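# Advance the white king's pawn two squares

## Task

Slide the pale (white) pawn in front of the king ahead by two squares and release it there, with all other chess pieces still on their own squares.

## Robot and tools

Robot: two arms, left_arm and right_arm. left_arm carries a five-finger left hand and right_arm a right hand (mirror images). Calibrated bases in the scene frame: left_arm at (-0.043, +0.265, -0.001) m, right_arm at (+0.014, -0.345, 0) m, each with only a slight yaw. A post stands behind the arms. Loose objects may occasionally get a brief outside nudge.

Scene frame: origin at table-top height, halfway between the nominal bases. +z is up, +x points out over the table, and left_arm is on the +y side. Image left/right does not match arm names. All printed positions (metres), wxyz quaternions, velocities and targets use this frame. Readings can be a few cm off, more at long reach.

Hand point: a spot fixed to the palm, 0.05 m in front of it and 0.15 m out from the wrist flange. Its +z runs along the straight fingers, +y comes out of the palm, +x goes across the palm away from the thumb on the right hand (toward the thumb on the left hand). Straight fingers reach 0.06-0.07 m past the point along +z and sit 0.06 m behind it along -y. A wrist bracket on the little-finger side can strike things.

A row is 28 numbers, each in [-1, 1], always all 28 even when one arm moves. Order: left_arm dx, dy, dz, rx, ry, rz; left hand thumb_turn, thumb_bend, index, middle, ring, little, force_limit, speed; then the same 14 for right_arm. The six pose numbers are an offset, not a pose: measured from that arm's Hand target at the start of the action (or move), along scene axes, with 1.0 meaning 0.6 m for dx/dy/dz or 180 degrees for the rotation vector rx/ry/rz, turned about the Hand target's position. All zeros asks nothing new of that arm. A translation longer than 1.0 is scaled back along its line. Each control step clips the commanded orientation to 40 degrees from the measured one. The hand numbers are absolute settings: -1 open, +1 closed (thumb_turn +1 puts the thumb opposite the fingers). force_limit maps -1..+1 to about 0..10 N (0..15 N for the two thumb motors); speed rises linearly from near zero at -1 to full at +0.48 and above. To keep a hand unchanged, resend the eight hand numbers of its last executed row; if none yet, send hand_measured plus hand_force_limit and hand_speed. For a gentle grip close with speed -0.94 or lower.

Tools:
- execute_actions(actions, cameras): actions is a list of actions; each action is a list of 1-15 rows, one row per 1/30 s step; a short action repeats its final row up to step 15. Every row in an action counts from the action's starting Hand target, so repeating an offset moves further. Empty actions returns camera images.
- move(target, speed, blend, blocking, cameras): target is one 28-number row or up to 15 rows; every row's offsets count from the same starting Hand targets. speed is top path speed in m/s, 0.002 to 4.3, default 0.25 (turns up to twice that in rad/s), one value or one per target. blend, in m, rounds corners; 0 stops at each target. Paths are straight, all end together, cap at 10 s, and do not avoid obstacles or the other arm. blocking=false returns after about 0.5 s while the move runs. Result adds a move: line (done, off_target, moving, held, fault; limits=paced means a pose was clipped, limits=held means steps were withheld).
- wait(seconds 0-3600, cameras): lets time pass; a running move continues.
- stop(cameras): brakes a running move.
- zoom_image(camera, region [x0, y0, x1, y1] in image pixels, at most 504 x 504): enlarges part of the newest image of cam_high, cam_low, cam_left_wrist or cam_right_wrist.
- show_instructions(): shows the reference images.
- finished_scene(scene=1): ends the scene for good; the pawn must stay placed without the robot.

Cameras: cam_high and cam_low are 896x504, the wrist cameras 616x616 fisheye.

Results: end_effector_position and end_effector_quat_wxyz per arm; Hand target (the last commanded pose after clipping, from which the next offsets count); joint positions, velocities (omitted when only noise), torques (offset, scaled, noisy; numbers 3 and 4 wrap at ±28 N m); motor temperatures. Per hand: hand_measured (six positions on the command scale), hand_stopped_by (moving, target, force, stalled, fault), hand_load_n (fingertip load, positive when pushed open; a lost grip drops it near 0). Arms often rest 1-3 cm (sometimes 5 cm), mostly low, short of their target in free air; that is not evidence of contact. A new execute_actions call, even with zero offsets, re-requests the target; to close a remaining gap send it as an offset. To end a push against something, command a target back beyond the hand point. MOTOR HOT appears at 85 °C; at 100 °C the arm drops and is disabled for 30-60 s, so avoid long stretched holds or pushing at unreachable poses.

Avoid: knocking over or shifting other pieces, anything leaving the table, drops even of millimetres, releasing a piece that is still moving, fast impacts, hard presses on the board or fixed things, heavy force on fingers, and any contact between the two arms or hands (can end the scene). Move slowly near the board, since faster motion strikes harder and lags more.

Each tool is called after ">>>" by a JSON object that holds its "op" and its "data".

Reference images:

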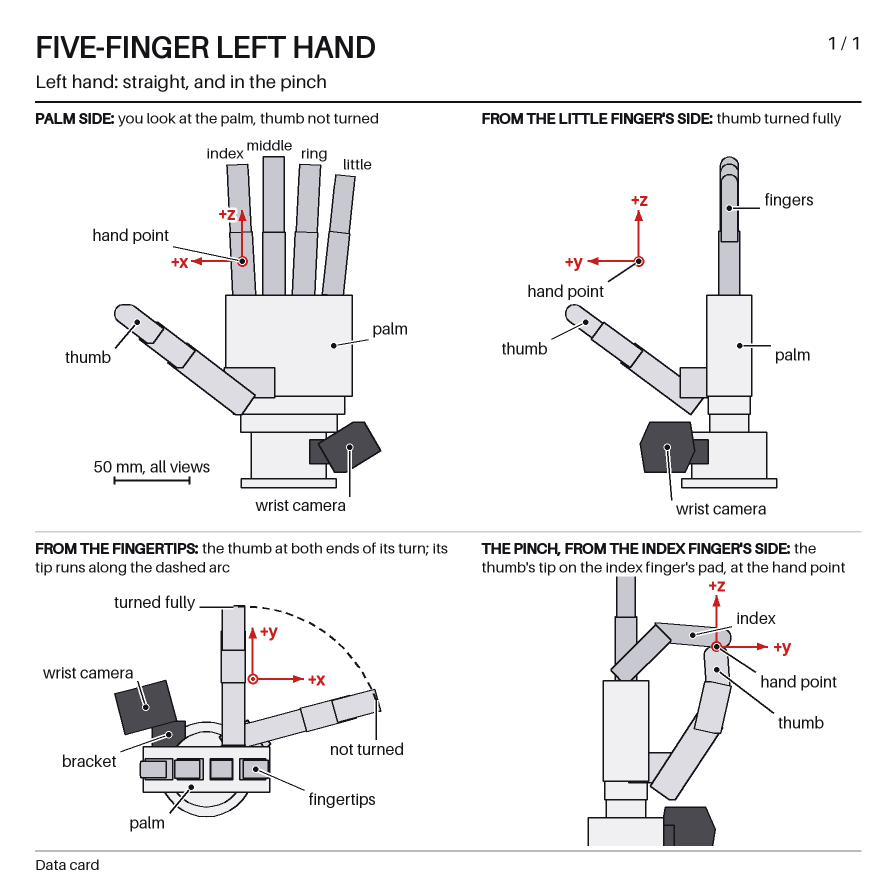

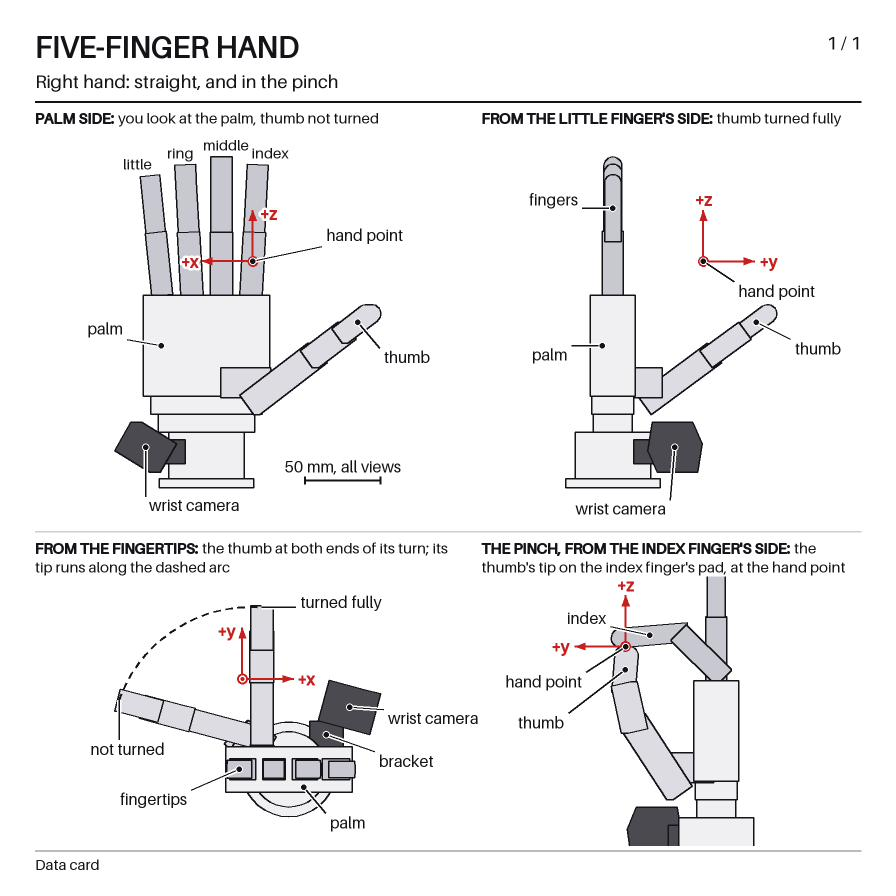

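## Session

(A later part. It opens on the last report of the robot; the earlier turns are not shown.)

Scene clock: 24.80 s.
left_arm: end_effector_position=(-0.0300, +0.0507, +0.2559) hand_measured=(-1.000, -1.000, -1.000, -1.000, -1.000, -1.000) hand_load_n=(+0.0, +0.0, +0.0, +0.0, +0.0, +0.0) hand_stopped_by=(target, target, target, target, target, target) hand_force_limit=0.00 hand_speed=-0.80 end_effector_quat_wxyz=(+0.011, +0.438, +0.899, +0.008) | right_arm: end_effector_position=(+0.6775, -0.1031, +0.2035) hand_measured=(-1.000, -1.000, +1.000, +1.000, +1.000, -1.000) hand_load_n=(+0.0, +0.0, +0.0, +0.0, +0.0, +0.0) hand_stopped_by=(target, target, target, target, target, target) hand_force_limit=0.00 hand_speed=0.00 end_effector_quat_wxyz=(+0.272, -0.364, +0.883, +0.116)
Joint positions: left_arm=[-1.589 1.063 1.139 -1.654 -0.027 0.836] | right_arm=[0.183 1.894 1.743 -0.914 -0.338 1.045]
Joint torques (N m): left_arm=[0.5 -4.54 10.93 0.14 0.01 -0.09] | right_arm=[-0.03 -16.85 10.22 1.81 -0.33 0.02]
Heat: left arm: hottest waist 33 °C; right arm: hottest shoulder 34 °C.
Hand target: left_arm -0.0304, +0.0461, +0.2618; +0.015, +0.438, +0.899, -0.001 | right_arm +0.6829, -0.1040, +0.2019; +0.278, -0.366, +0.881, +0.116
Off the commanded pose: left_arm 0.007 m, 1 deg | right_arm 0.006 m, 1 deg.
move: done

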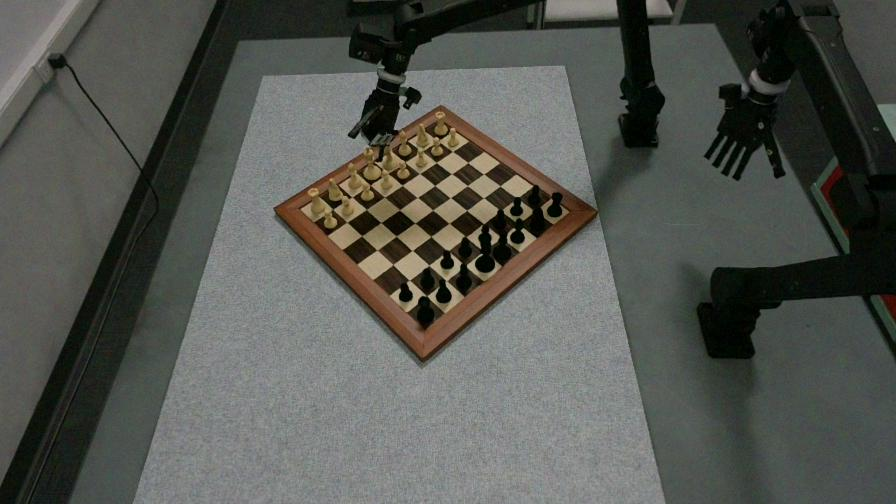

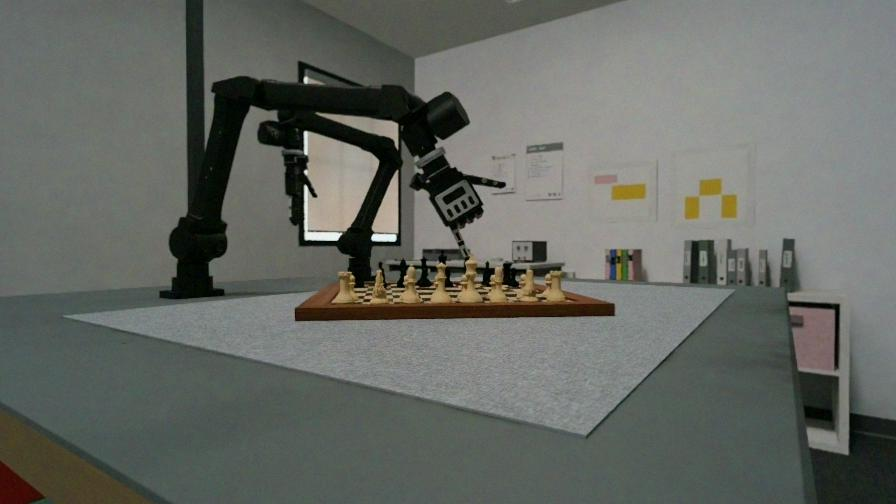

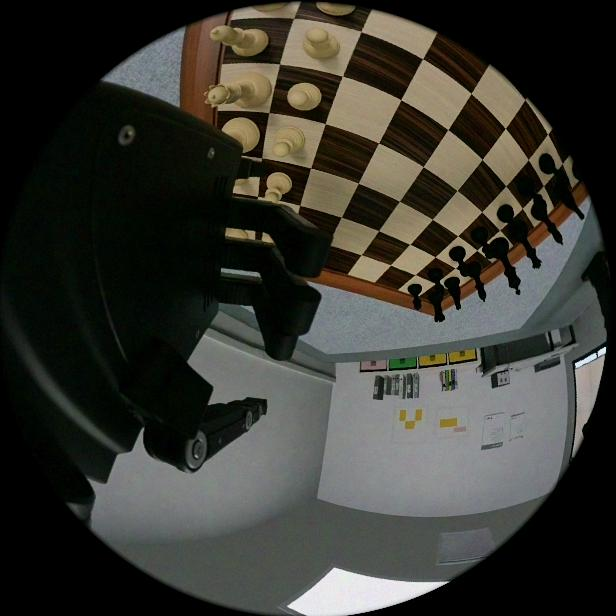

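>>> {"op": "move", "data": {"target": [[0,0,0,0,0,0,-1,-1,-1,-1,-1,-1,0,-0.8,-0.007,0.007,0,-0.0338,-0.0338,0,-1,-1,1,1,1,-1,0,0]], "cameras": ["cam_high","cam_low","cam_right_wrist"], "speed": 0.08}}

>>> {"op": "zoom_image", "data": {"camera": "cam_high", "region": [350, 110, 420, 180]}}

>>> {"op": "zoom_image", "data": {"camera": "cam_low", "region": [420, 210, 520, 310]}}

>>> {"op": "zoom_image", "data": {"camera": "cam_right_wrist", "region": [190, 0, 390, 240]}}

Scene clock: 29.00 s.
left_arm: end_effector_position=(-0.0300, +0.0507, +0.2559) hand_measured=(-1.000, -1.000, -1.000, -1.000, -1.000, -1.000) hand_load_n=(+0.0, +0.0, +0.0, +0.0, +0.0, +0.0) hand_stopped_by=(target, target, target, target, target, target) hand_force_limit=0.00 hand_speed=-0.80 end_effector_quat_wxyz=(+0.011, +0.438, +0.899, +0.008) | right_arm: end_effector_position=(+0.6786, -0.1067, +0.1829) hand_measured=(-1.000, -1.000, +1.000, +1.000, +1.000, -1.000) hand_load_n=(+0.0, -0.5, +0.0, +0.0, +0.0, +0.0) hand_stopped_by=(target, target, target, target, target, target) hand_force_limit=0.00 hand_speed=0.00 end_effector_quat_wxyz=(+0.285, -0.378, +0.879, +0.055)
Joint positions: left_arm=[-1.589 1.063 1.139 -1.654 -0.027 0.836] | right_arm=[0.207 1.869 1.673 -0.824 -0.22 1.013]
Joint torques (N m): left_arm=[0.5 -4.6 10.95 0.16 0.01 -0.09] | right_arm=[1.26 -19.14 10.03 1.98 0.03 0]
Motor temperatures (°C): left_arm=[33 26 28 29 26 25] | right_arm=[31 34 33 27 30 33]
Heat: left arm: hottest waist 33 °C; right arm: hottest shoulder 34 °C.
Hand target: left_arm -0.0304, +0.0461, +0.2618; +0.015, +0.438, +0.899, -0.001 | right_arm +0.6787, -0.0998, +0.2020; +0.304, -0.385, +0.870, +0.049
Off the commanded pose: left_arm 0.007 m, 1 deg | right_arm 0.020 m, 3 deg.
move: off_target (right_arm)

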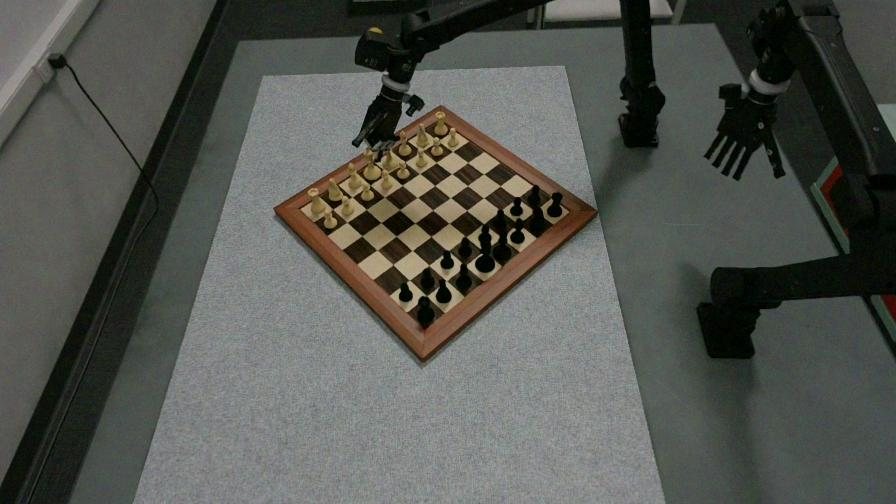

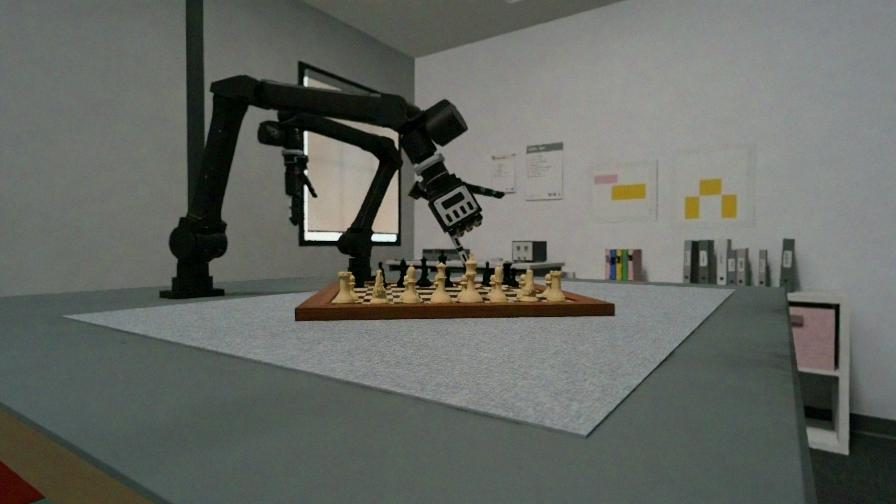

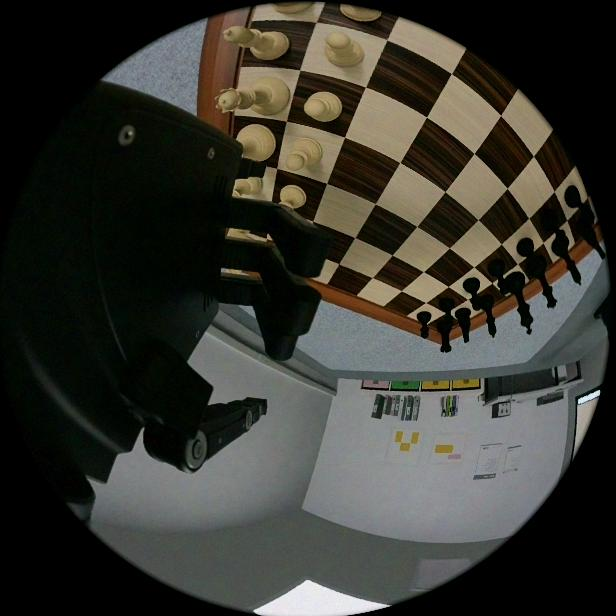

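Scaled by 7.200 from the camera's image (finer frame: 1280x720).

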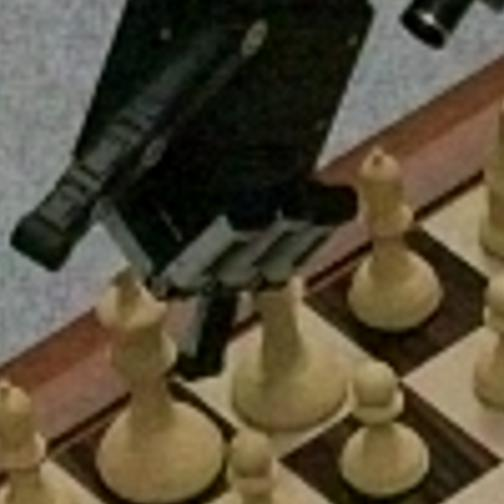

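Scaled by 5.040 from the camera's image (finer frame: 1280x720).

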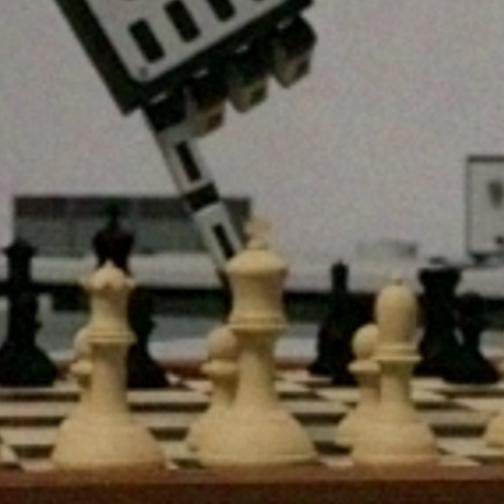

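Scaled by 2.100 from the camera's image (finer frame: 880x880).

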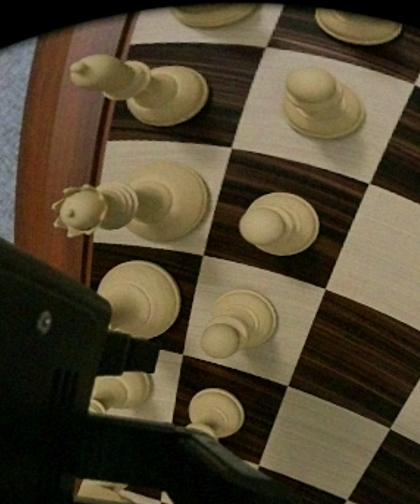

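>>> {"op": "zoom_image", "data": {"camera": "cam_high", "region": [360, 130, 410, 180]}}

>>> {"op": "zoom_image", "data": {"camera": "cam_low", "region": [440, 220, 500, 280]}}

Scaled by 10.080 from the camera's image (finer frame: 1280x720).

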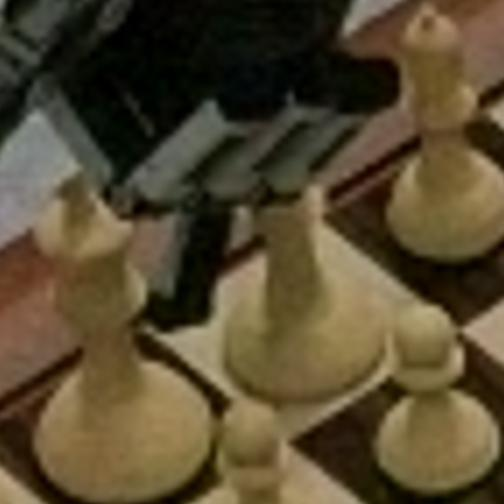

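Scaled by 8.400 from the camera's image (finer frame: 1280x720).

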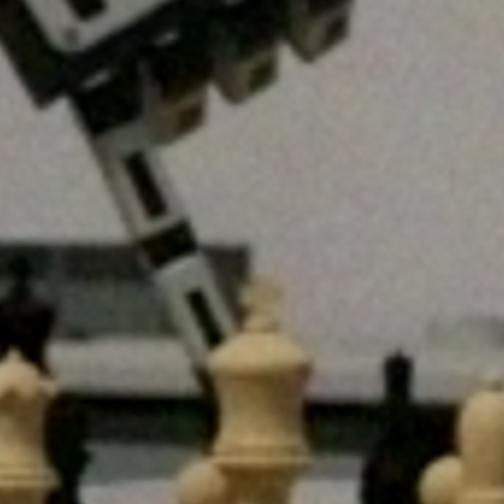

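>>> {"op": "move", "data": {"target": [[0,0,0,0,0,0,-1,-1,-1,-1,-1,-1,0,-0.8,0,0,-0.035,0,0,0,-1,-1,1,1,1,-1,0,0]], "cameras": ["cam_high","cam_low","cam_right_wrist"], "speed": 0.05}}

>>> {"op": "zoom_image", "data": {"camera": "cam_high", "region": [355, 130, 415, 190]}}

>>> {"op": "zoom_image", "data": {"camera": "cam_low", "region": [430, 225, 510, 305]}}

>>> {"op": "zoom_image", "data": {"camera": "cam_right_wrist", "region": [210, 80, 350, 240]}}

Scene clock: 30.90 s.
left_arm: end_effector_position=(-0.0300, +0.0507, +0.2559) hand_measured=(-1.000, -1.000, -1.000, -1.000, -1.000, -1.000) hand_load_n=(+0.0, +0.0, +0.0, +0.0, +0.0, +0.0) hand_stopped_by=(target, target, target, target, target, target) hand_force_limit=0.00 hand_speed=-0.80 end_effector_quat_wxyz=(+0.011, +0.438, +0.899, +0.008) | right_arm: end_effector_position=(+0.6772, -0.1070, +0.1687) hand_measured=(-1.000, -1.000, +1.000, +1.000, +1.000, -1.000) hand_load_n=(+0.0, +0.0, +0.0, +0.0, +0.0, +0.0) hand_stopped_by=(target, target, target, target, target, target) hand_force_limit=0.00 hand_speed=0.00 end_effector_quat_wxyz=(+0.289, -0.378, +0.878, +0.054)
Joint positions: left_arm=[-1.589 1.063 1.139 -1.654 -0.027 0.836] | right_arm=[0.207 1.869 1.632 -0.773 -0.22 1.012]
Joint torques (N m): left_arm=[0.56 -4.48 10.93 0.14 0.01 -0.09] | right_arm=[1.26 -18.2 10.03 2.17 0.01 0]
Heat: left arm: hottest waist 33 °C; right arm: hottest shoulder 34 °C.
Hand target: left_arm -0.0304, +0.0461, +0.2618; +0.015, +0.438, +0.899, -0.001 | right_arm +0.6787, -0.0998, +0.1809; +0.304, -0.385, +0.870, +0.049
Off the commanded pose: left_arm 0.007 m, 1 deg | right_arm 0.014 m, 2 deg.
move: off_target (right_arm)

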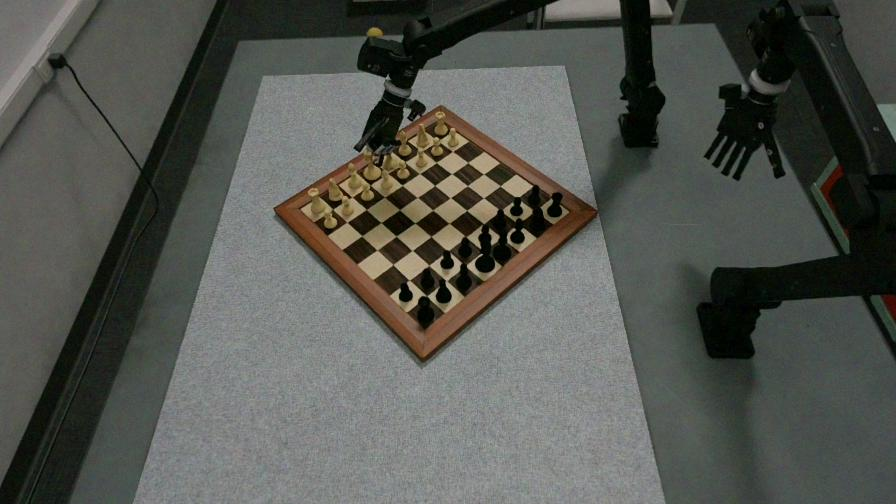

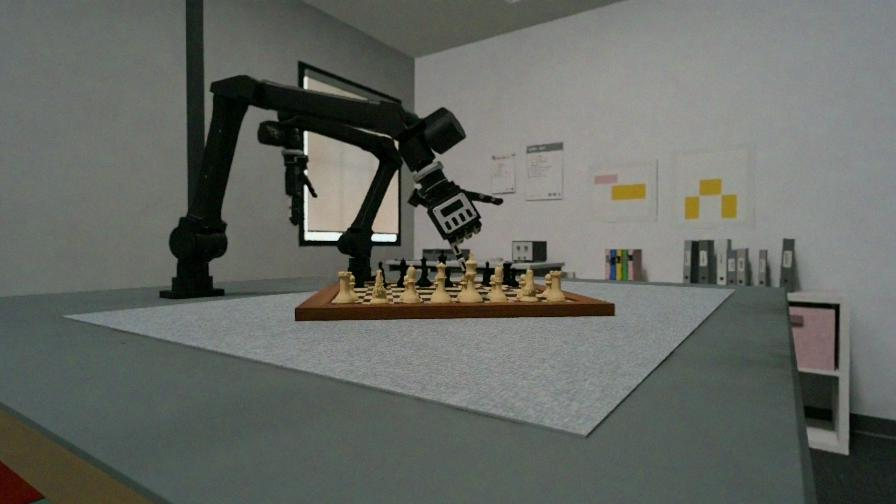

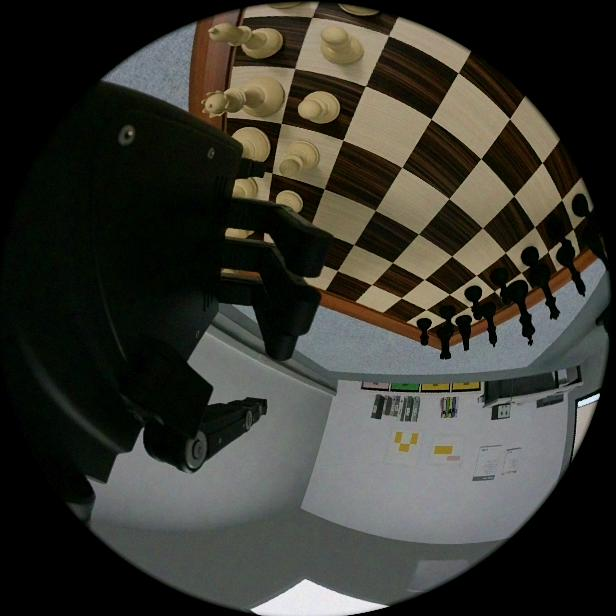

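Scaled by 8.400 from the camera's image (finer frame: 1280x720).

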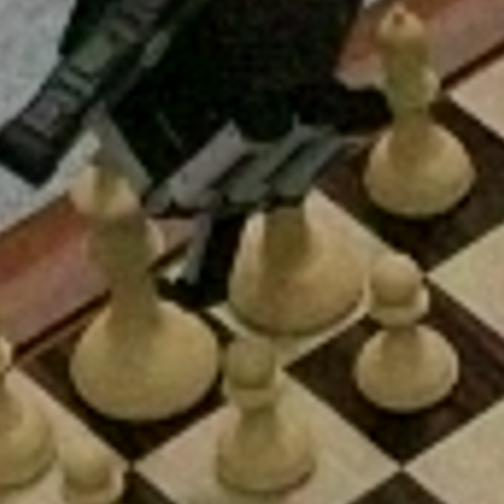

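Scaled by 6.300 from the camera's image (finer frame: 1280x720).

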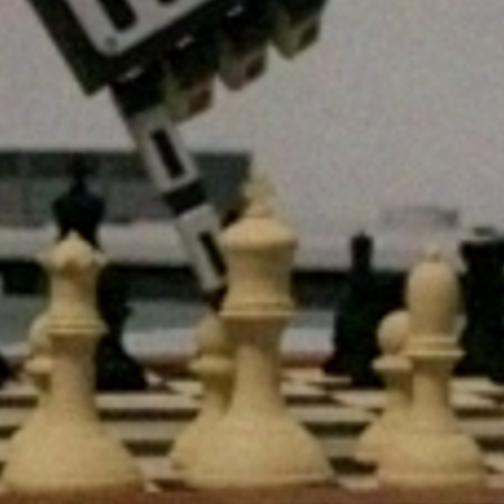

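Scaled by 3.150 from the camera's image (finer frame: 880x880).

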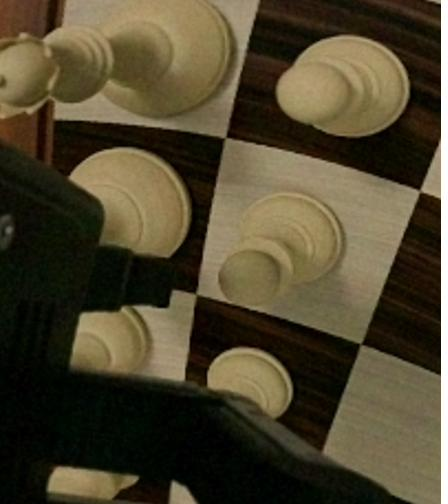

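>>> {"op": "move", "data": {"target": [[0,0,0,0,0,0,-1,-1,-1,-1,-1,-1,0,-0.8,0,0,-0.058,0,0,0,-1,-1,1,1,1,-1,0,0]], "cameras": ["cam_high","cam_low","cam_right_wrist"], "speed": 0.05}}

>>> {"op": "zoom_image", "data": {"camera": "cam_high", "region": [355, 130, 415, 190]}}

>>> {"op": "zoom_image", "data": {"camera": "cam_low", "region": [430, 225, 510, 305]}}

>>> {"op": "zoom_image", "data": {"camera": "cam_right_wrist", "region": [210, 80, 350, 240]}}

Scene clock: 32.77 s.
left_arm: end_effector_position=(-0.0300, +0.0507, +0.2559) hand_measured=(-1.000, -1.000, -1.000, -1.000, -1.000, -1.000) hand_load_n=(+0.0, +0.0, +0.0, +0.0, +0.0, +0.0) hand_stopped_by=(target, target, target, target, target, target) hand_force_limit=0.00 hand_speed=-0.80 end_effector_quat_wxyz=(+0.011, +0.438, +0.899, +0.008) | right_arm: end_effector_position=(+0.6763, -0.1072, +0.1500) hand_measured=(-1.000, -1.000, +1.000, +1.000, +1.000, -1.000) hand_load_n=(+0.0, +0.0, +0.0, +0.0, +0.0, +0.0) hand_stopped_by=(target, target, target, target, target, target) hand_force_limit=0.00 hand_speed=0.00 end_effector_quat_wxyz=(+0.301, -0.378, +0.874, +0.051)
Joint positions: left_arm=[-1.589 1.063 1.139 -1.654 -0.027 0.836] | right_arm=[0.207 1.869 1.572 -0.691 -0.22 1.012]
Joint torques (N m): left_arm=[0.5 -4.6 10.95 0.16 0 -0.09] | right_arm=[1.26 -16.21 9.95 2.09 0.02 0]
Heat: left arm: hottest waist 33 °C; right arm: hottest shoulder 34 °C.
Hand target: left_arm -0.0304, +0.0461, +0.2618; +0.015, +0.438, +0.899, -0.001 | right_arm +0.6787, -0.0998, +0.1462; +0.304, -0.385, +0.870, +0.049
Off the commanded pose: left_arm 0.007 m, 1 deg | right_arm 0.009 m, 1 deg.
move: done

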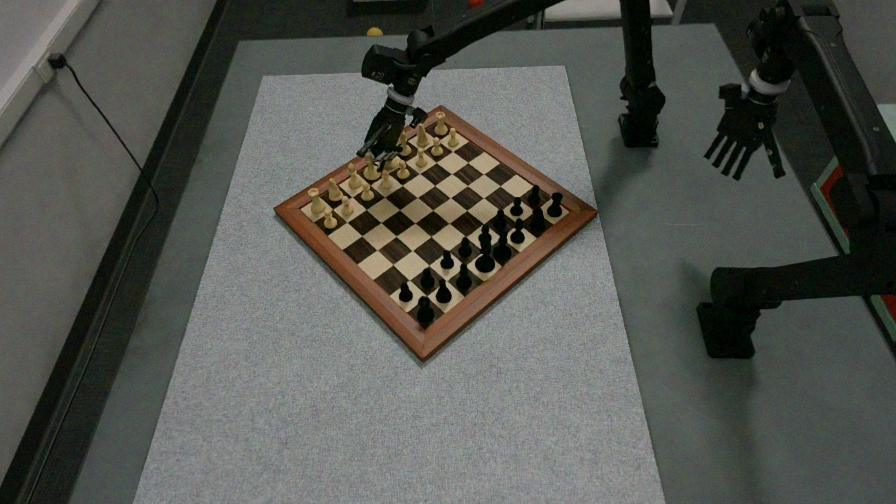

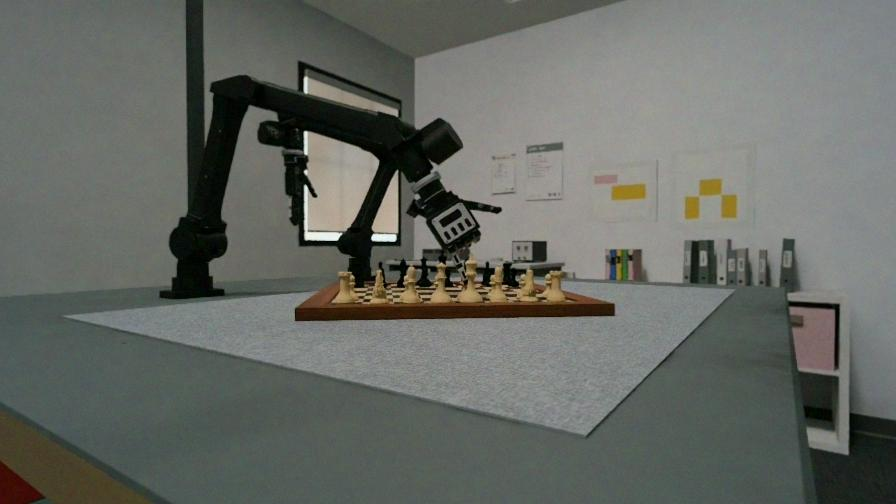

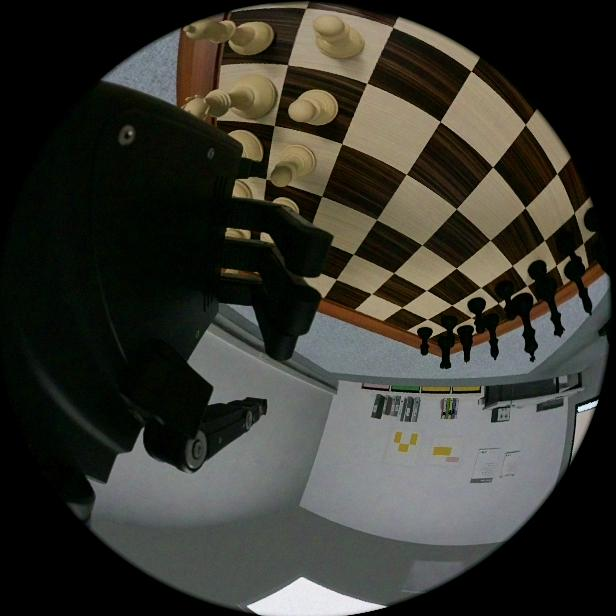

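Scaled by 8.400 from the camera's image (finer frame: 1280x720).

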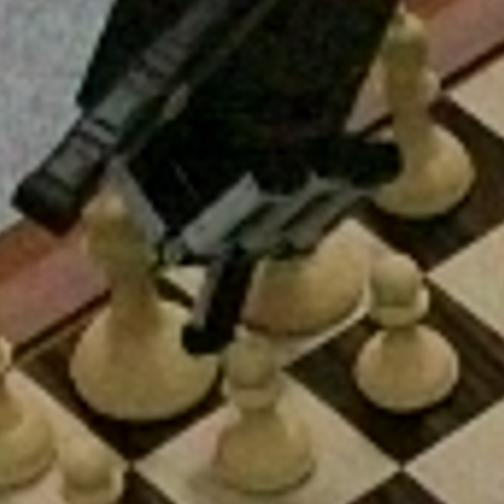

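Scaled by 6.300 from the camera's image (finer frame: 1280x720).

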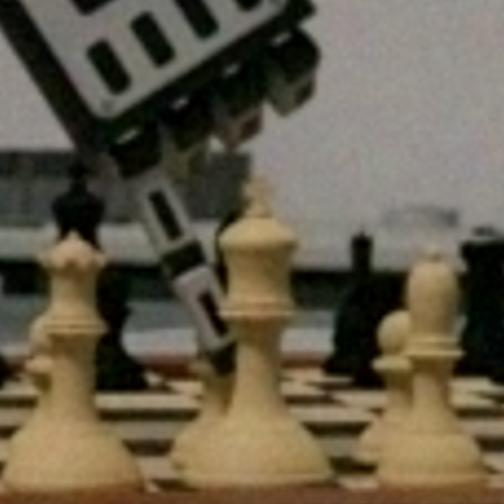

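Scaled by 3.150 from the camera's image (finer frame: 880x880).

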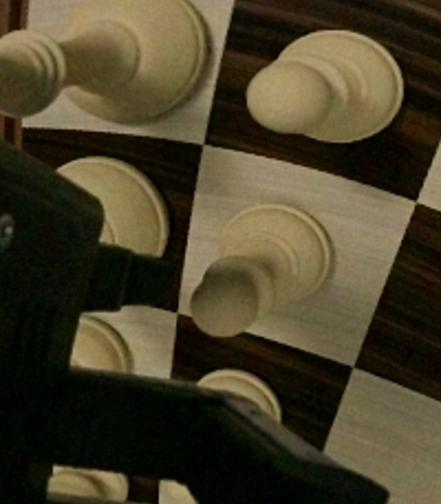

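>>> {"op": "zoom_image", "data": {"camera": "cam_high", "region": [368, 150, 398, 180]}}

>>> {"op": "zoom_image", "data": {"camera": "cam_low", "region": [440, 240, 490, 290]}}

Scaled by 16.800 from the camera's image (finer frame: 1280x720).

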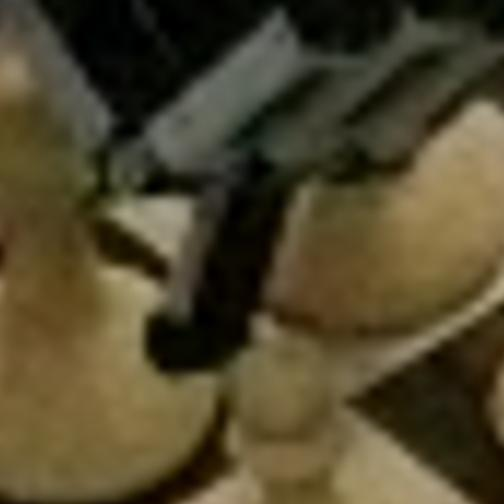

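Scaled by 10.080 from the camera's image (finer frame: 1280x720).

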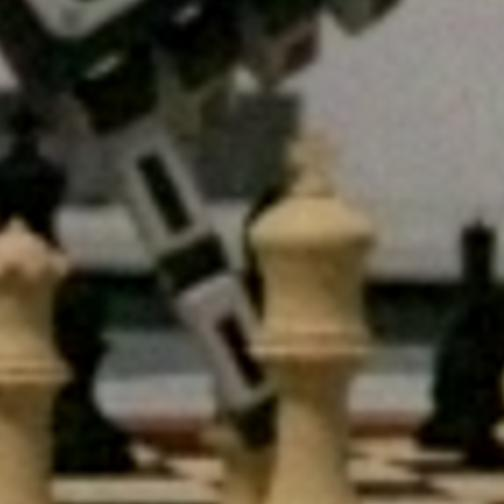

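>>> {"op": "move", "data": {"target": [[0,0,0,0,0,0,-1,-1,-1,-1,-1,-1,0,-0.8,0.0115,-0.0115,0,0.027,0.027,0,-1,-1,1,1,1,-1,0,0]], "cameras": ["cam_high","cam_low","cam_right_wrist"], "speed": 0.05}}

>>> {"op": "zoom_image", "data": {"camera": "cam_high", "region": [363, 150, 403, 190]}}

>>> {"op": "zoom_image", "data": {"camera": "cam_low", "region": [440, 250, 490, 300]}}

>>> {"op": "zoom_image", "data": {"camera": "cam_right_wrist", "region": [210, 80, 350, 240]}}

Scene clock: 35.43 s.
left_arm: end_effector_position=(-0.0300, +0.0507, +0.2559) hand_measured=(-1.000, -1.000, -1.000, -1.000, -1.000, -1.000) hand_load_n=(+0.0, +0.0, +0.0, +0.0, +0.0, +0.0) hand_stopped_by=(target, target, target, target, target, target) hand_force_limit=0.00 hand_speed=-0.80 end_effector_quat_wxyz=(+0.011, +0.438, +0.899, +0.008) | right_arm: end_effector_position=(+0.6682, -0.1028, +0.1315) hand_measured=(-1.000, -1.000, +1.000, +1.000, +1.000, -1.000) hand_load_n=(+0.0, +0.0, +0.0, +0.0, +0.0, +0.0) hand_stopped_by=(target, target, target, target, target, target) hand_force_limit=0.00 hand_speed=0.00 end_effector_quat_wxyz=(+0.270, -0.377, +0.880, +0.104)
Joint positions: left_arm=[-1.589 1.063 1.139 -1.654 -0.027 0.836] | right_arm=[0.191 1.918 1.596 -0.746 -0.317 1.019]
Joint torques (N m): left_arm=[0.44 -4.48 10.93 0.16 0.01 -0.09] | right_arm=[-0.67 -16.56 13.3 0.96 -0.32 0.13]
Heat: left arm: hottest waist 33 °C; right arm: hottest shoulder 35 °C.
Hand target: left_arm -0.0304, +0.0461, +0.2618; +0.015, +0.438, +0.899, -0.001 | right_arm +0.6856, -0.1068, +0.1461; +0.283, -0.370, +0.879, +0.102
Off the commanded pose: left_arm 0.007 m, 1 deg | right_arm 0.023 m, 2 deg.
move: off_target (right_arm)

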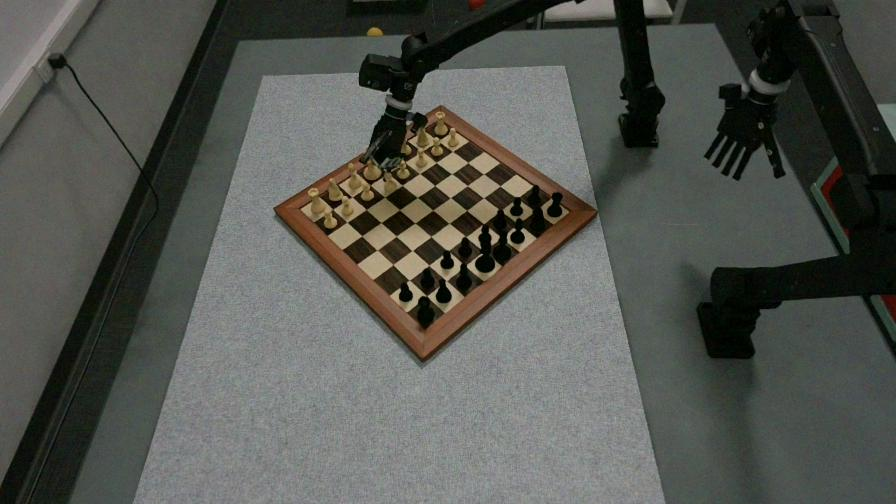

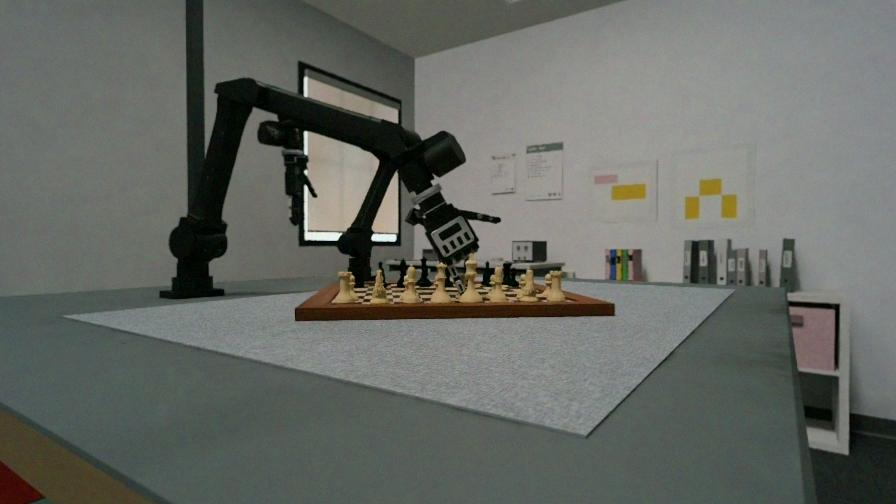

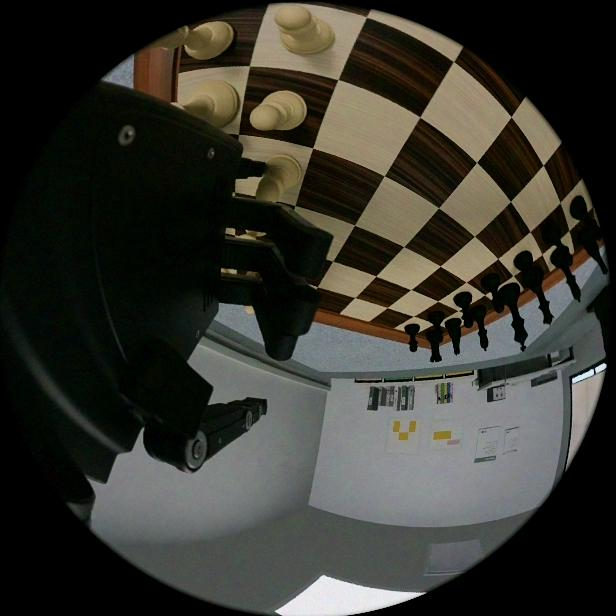

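Scaled by 12.600 from the camera's image (finer frame: 1280x720).

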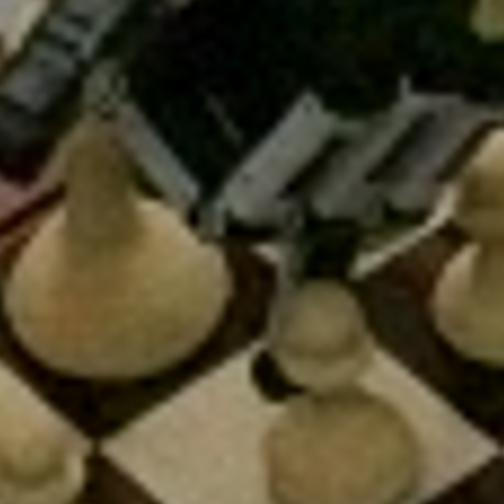

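Scaled by 10.080 from the camera's image (finer frame: 1280x720).

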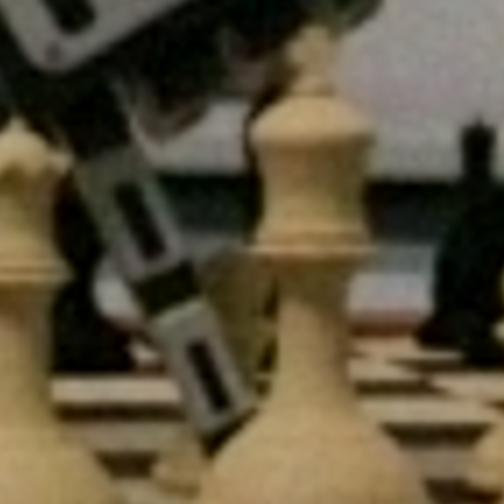

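Scaled by 3.150 from the camera's image (finer frame: 880x880).

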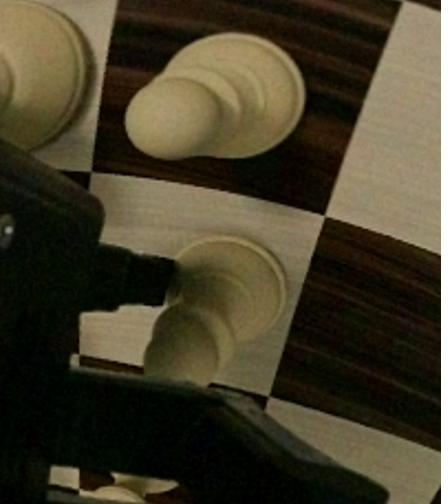

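>>> {"op": "move", "data": {"target": [[0,0,0,0,0,0,-1,-1,-1,-1,-1,-1,0,-0.8,-0.05,0.045,0.0067,0,0,0,-1,-1,1,1,1,-1,0,0]], "cameras": ["cam_high","cam_low","cam_right_wrist"], "speed": 0.04}}

>>> {"op": "zoom_image", "data": {"camera": "cam_high", "region": [360, 140, 420, 200]}}

>>> {"op": "zoom_image", "data": {"camera": "cam_low", "region": [430, 240, 490, 300]}}

>>> {"op": "zoom_image", "data": {"camera": "cam_right_wrist", "region": [210, 80, 350, 240]}}

Scene clock: 37.83 s.
left_arm: end_effector_position=(-0.0300, +0.0507, +0.2559) hand_measured=(-1.000, -1.000, -1.000, -1.000, -1.000, -1.000) hand_load_n=(+0.0, +0.0, +0.0, +0.0, +0.0, +0.0) hand_stopped_by=(target, target, target, target, target, target) hand_force_limit=0.00 hand_speed=-0.80 end_effector_quat_wxyz=(+0.011, +0.438, +0.899, +0.008) | right_arm: end_effector_position=(+0.6531, -0.0866, +0.1294) hand_measured=(-1.000, -1.000, +1.000, +1.000, +1.000, -1.000) hand_load_n=(+0.0, +0.0, +0.0, +0.0, +0.0, +0.0) hand_stopped_by=(target, target, target, target, target, target) hand_force_limit=0.00 hand_speed=0.00 end_effector_quat_wxyz=(+0.263, -0.368, +0.885, +0.105)
Joint positions: left_arm=[-1.589 1.063 1.139 -1.654 -0.027 0.836] | right_arm=[0.224 1.891 1.551 -0.731 -0.296 1.066]
Joint torques (N m): left_arm=[0.5 -4.54 10.92 0.14 0 -0.09] | right_arm=[1.14 -19.14 9.66 1.87 -0.05 0.11]
Heat: left arm: hottest waist 33 °C; right arm: hottest shoulder 35 °C.
Hand target: left_arm -0.0304, +0.0461, +0.2618; +0.015, +0.438, +0.899, -0.001 | right_arm +0.6556, -0.0798, +0.1500; +0.283, -0.369, +0.879, +0.102
Off the commanded pose: left_arm 0.007 m, 1 deg | right_arm 0.022 m, 2 deg.
move: off_target (right_arm)

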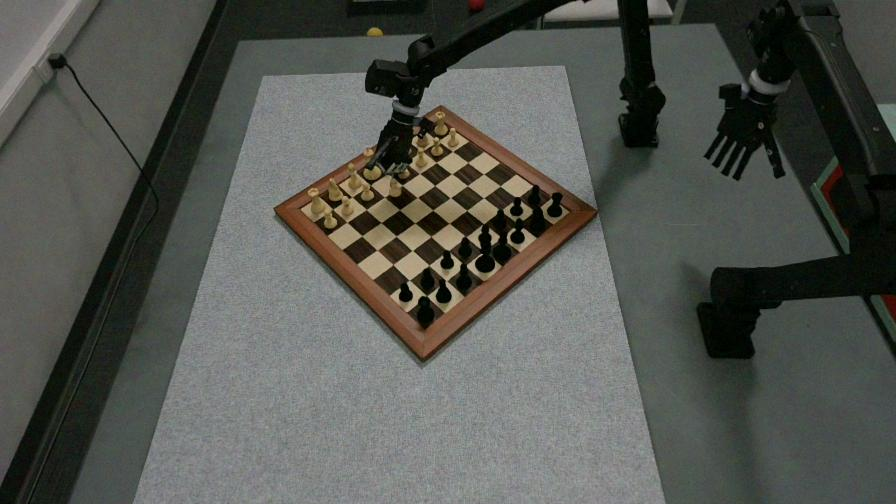

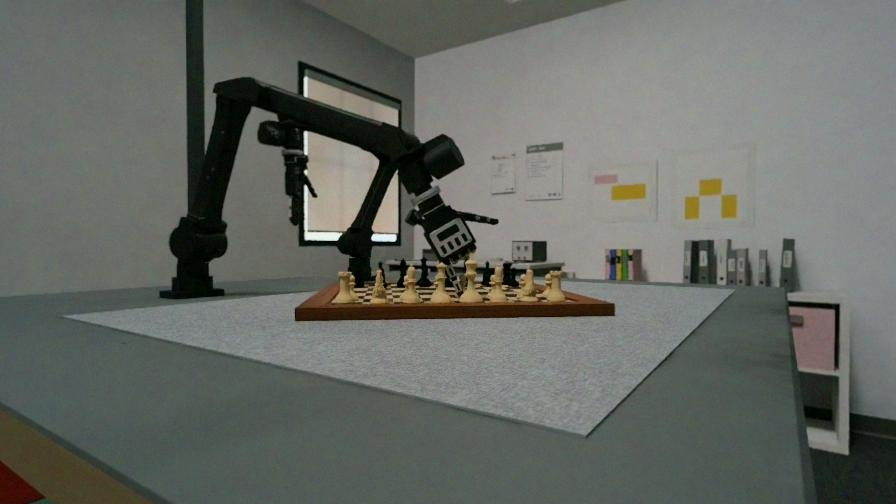

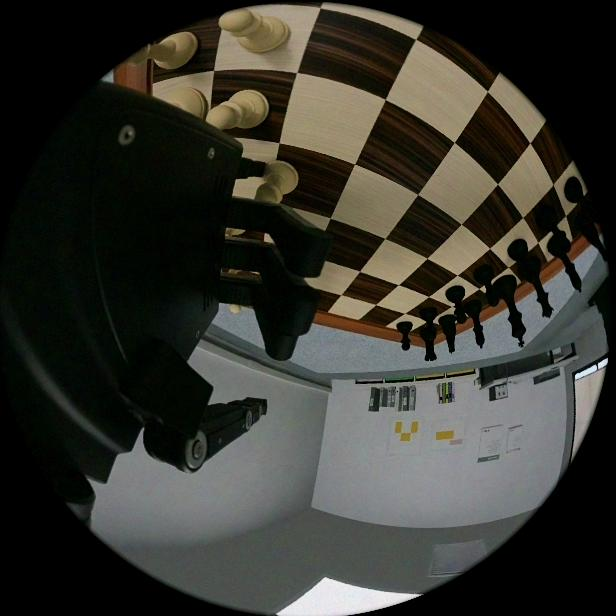

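Scaled by 8.400 from the camera's image (finer frame: 1280x720).

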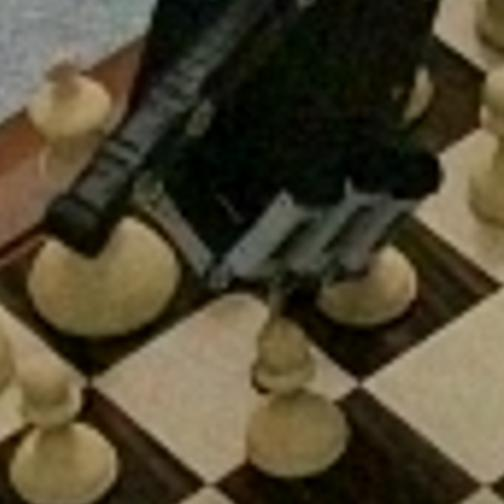

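Scaled by 8.400 from the camera's image (finer frame: 1280x720).

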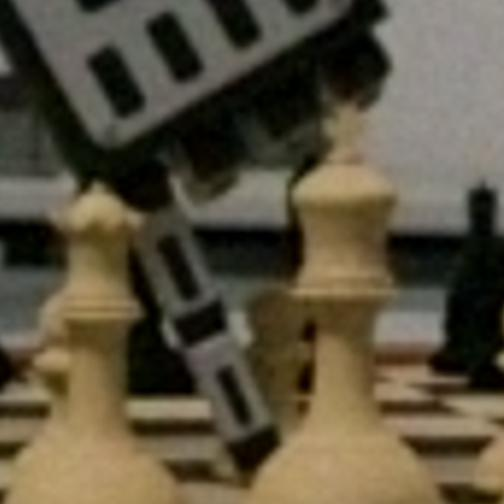

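Scaled by 3.150 from the camera's image (finer frame: 880x880).

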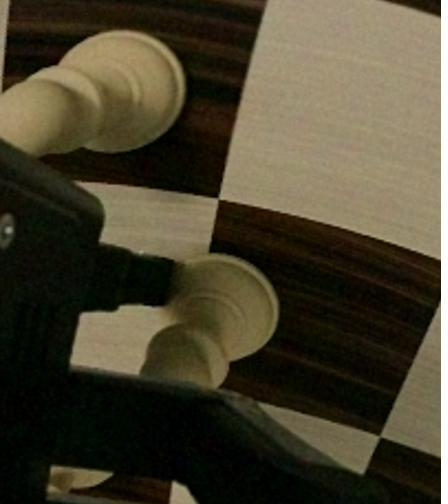

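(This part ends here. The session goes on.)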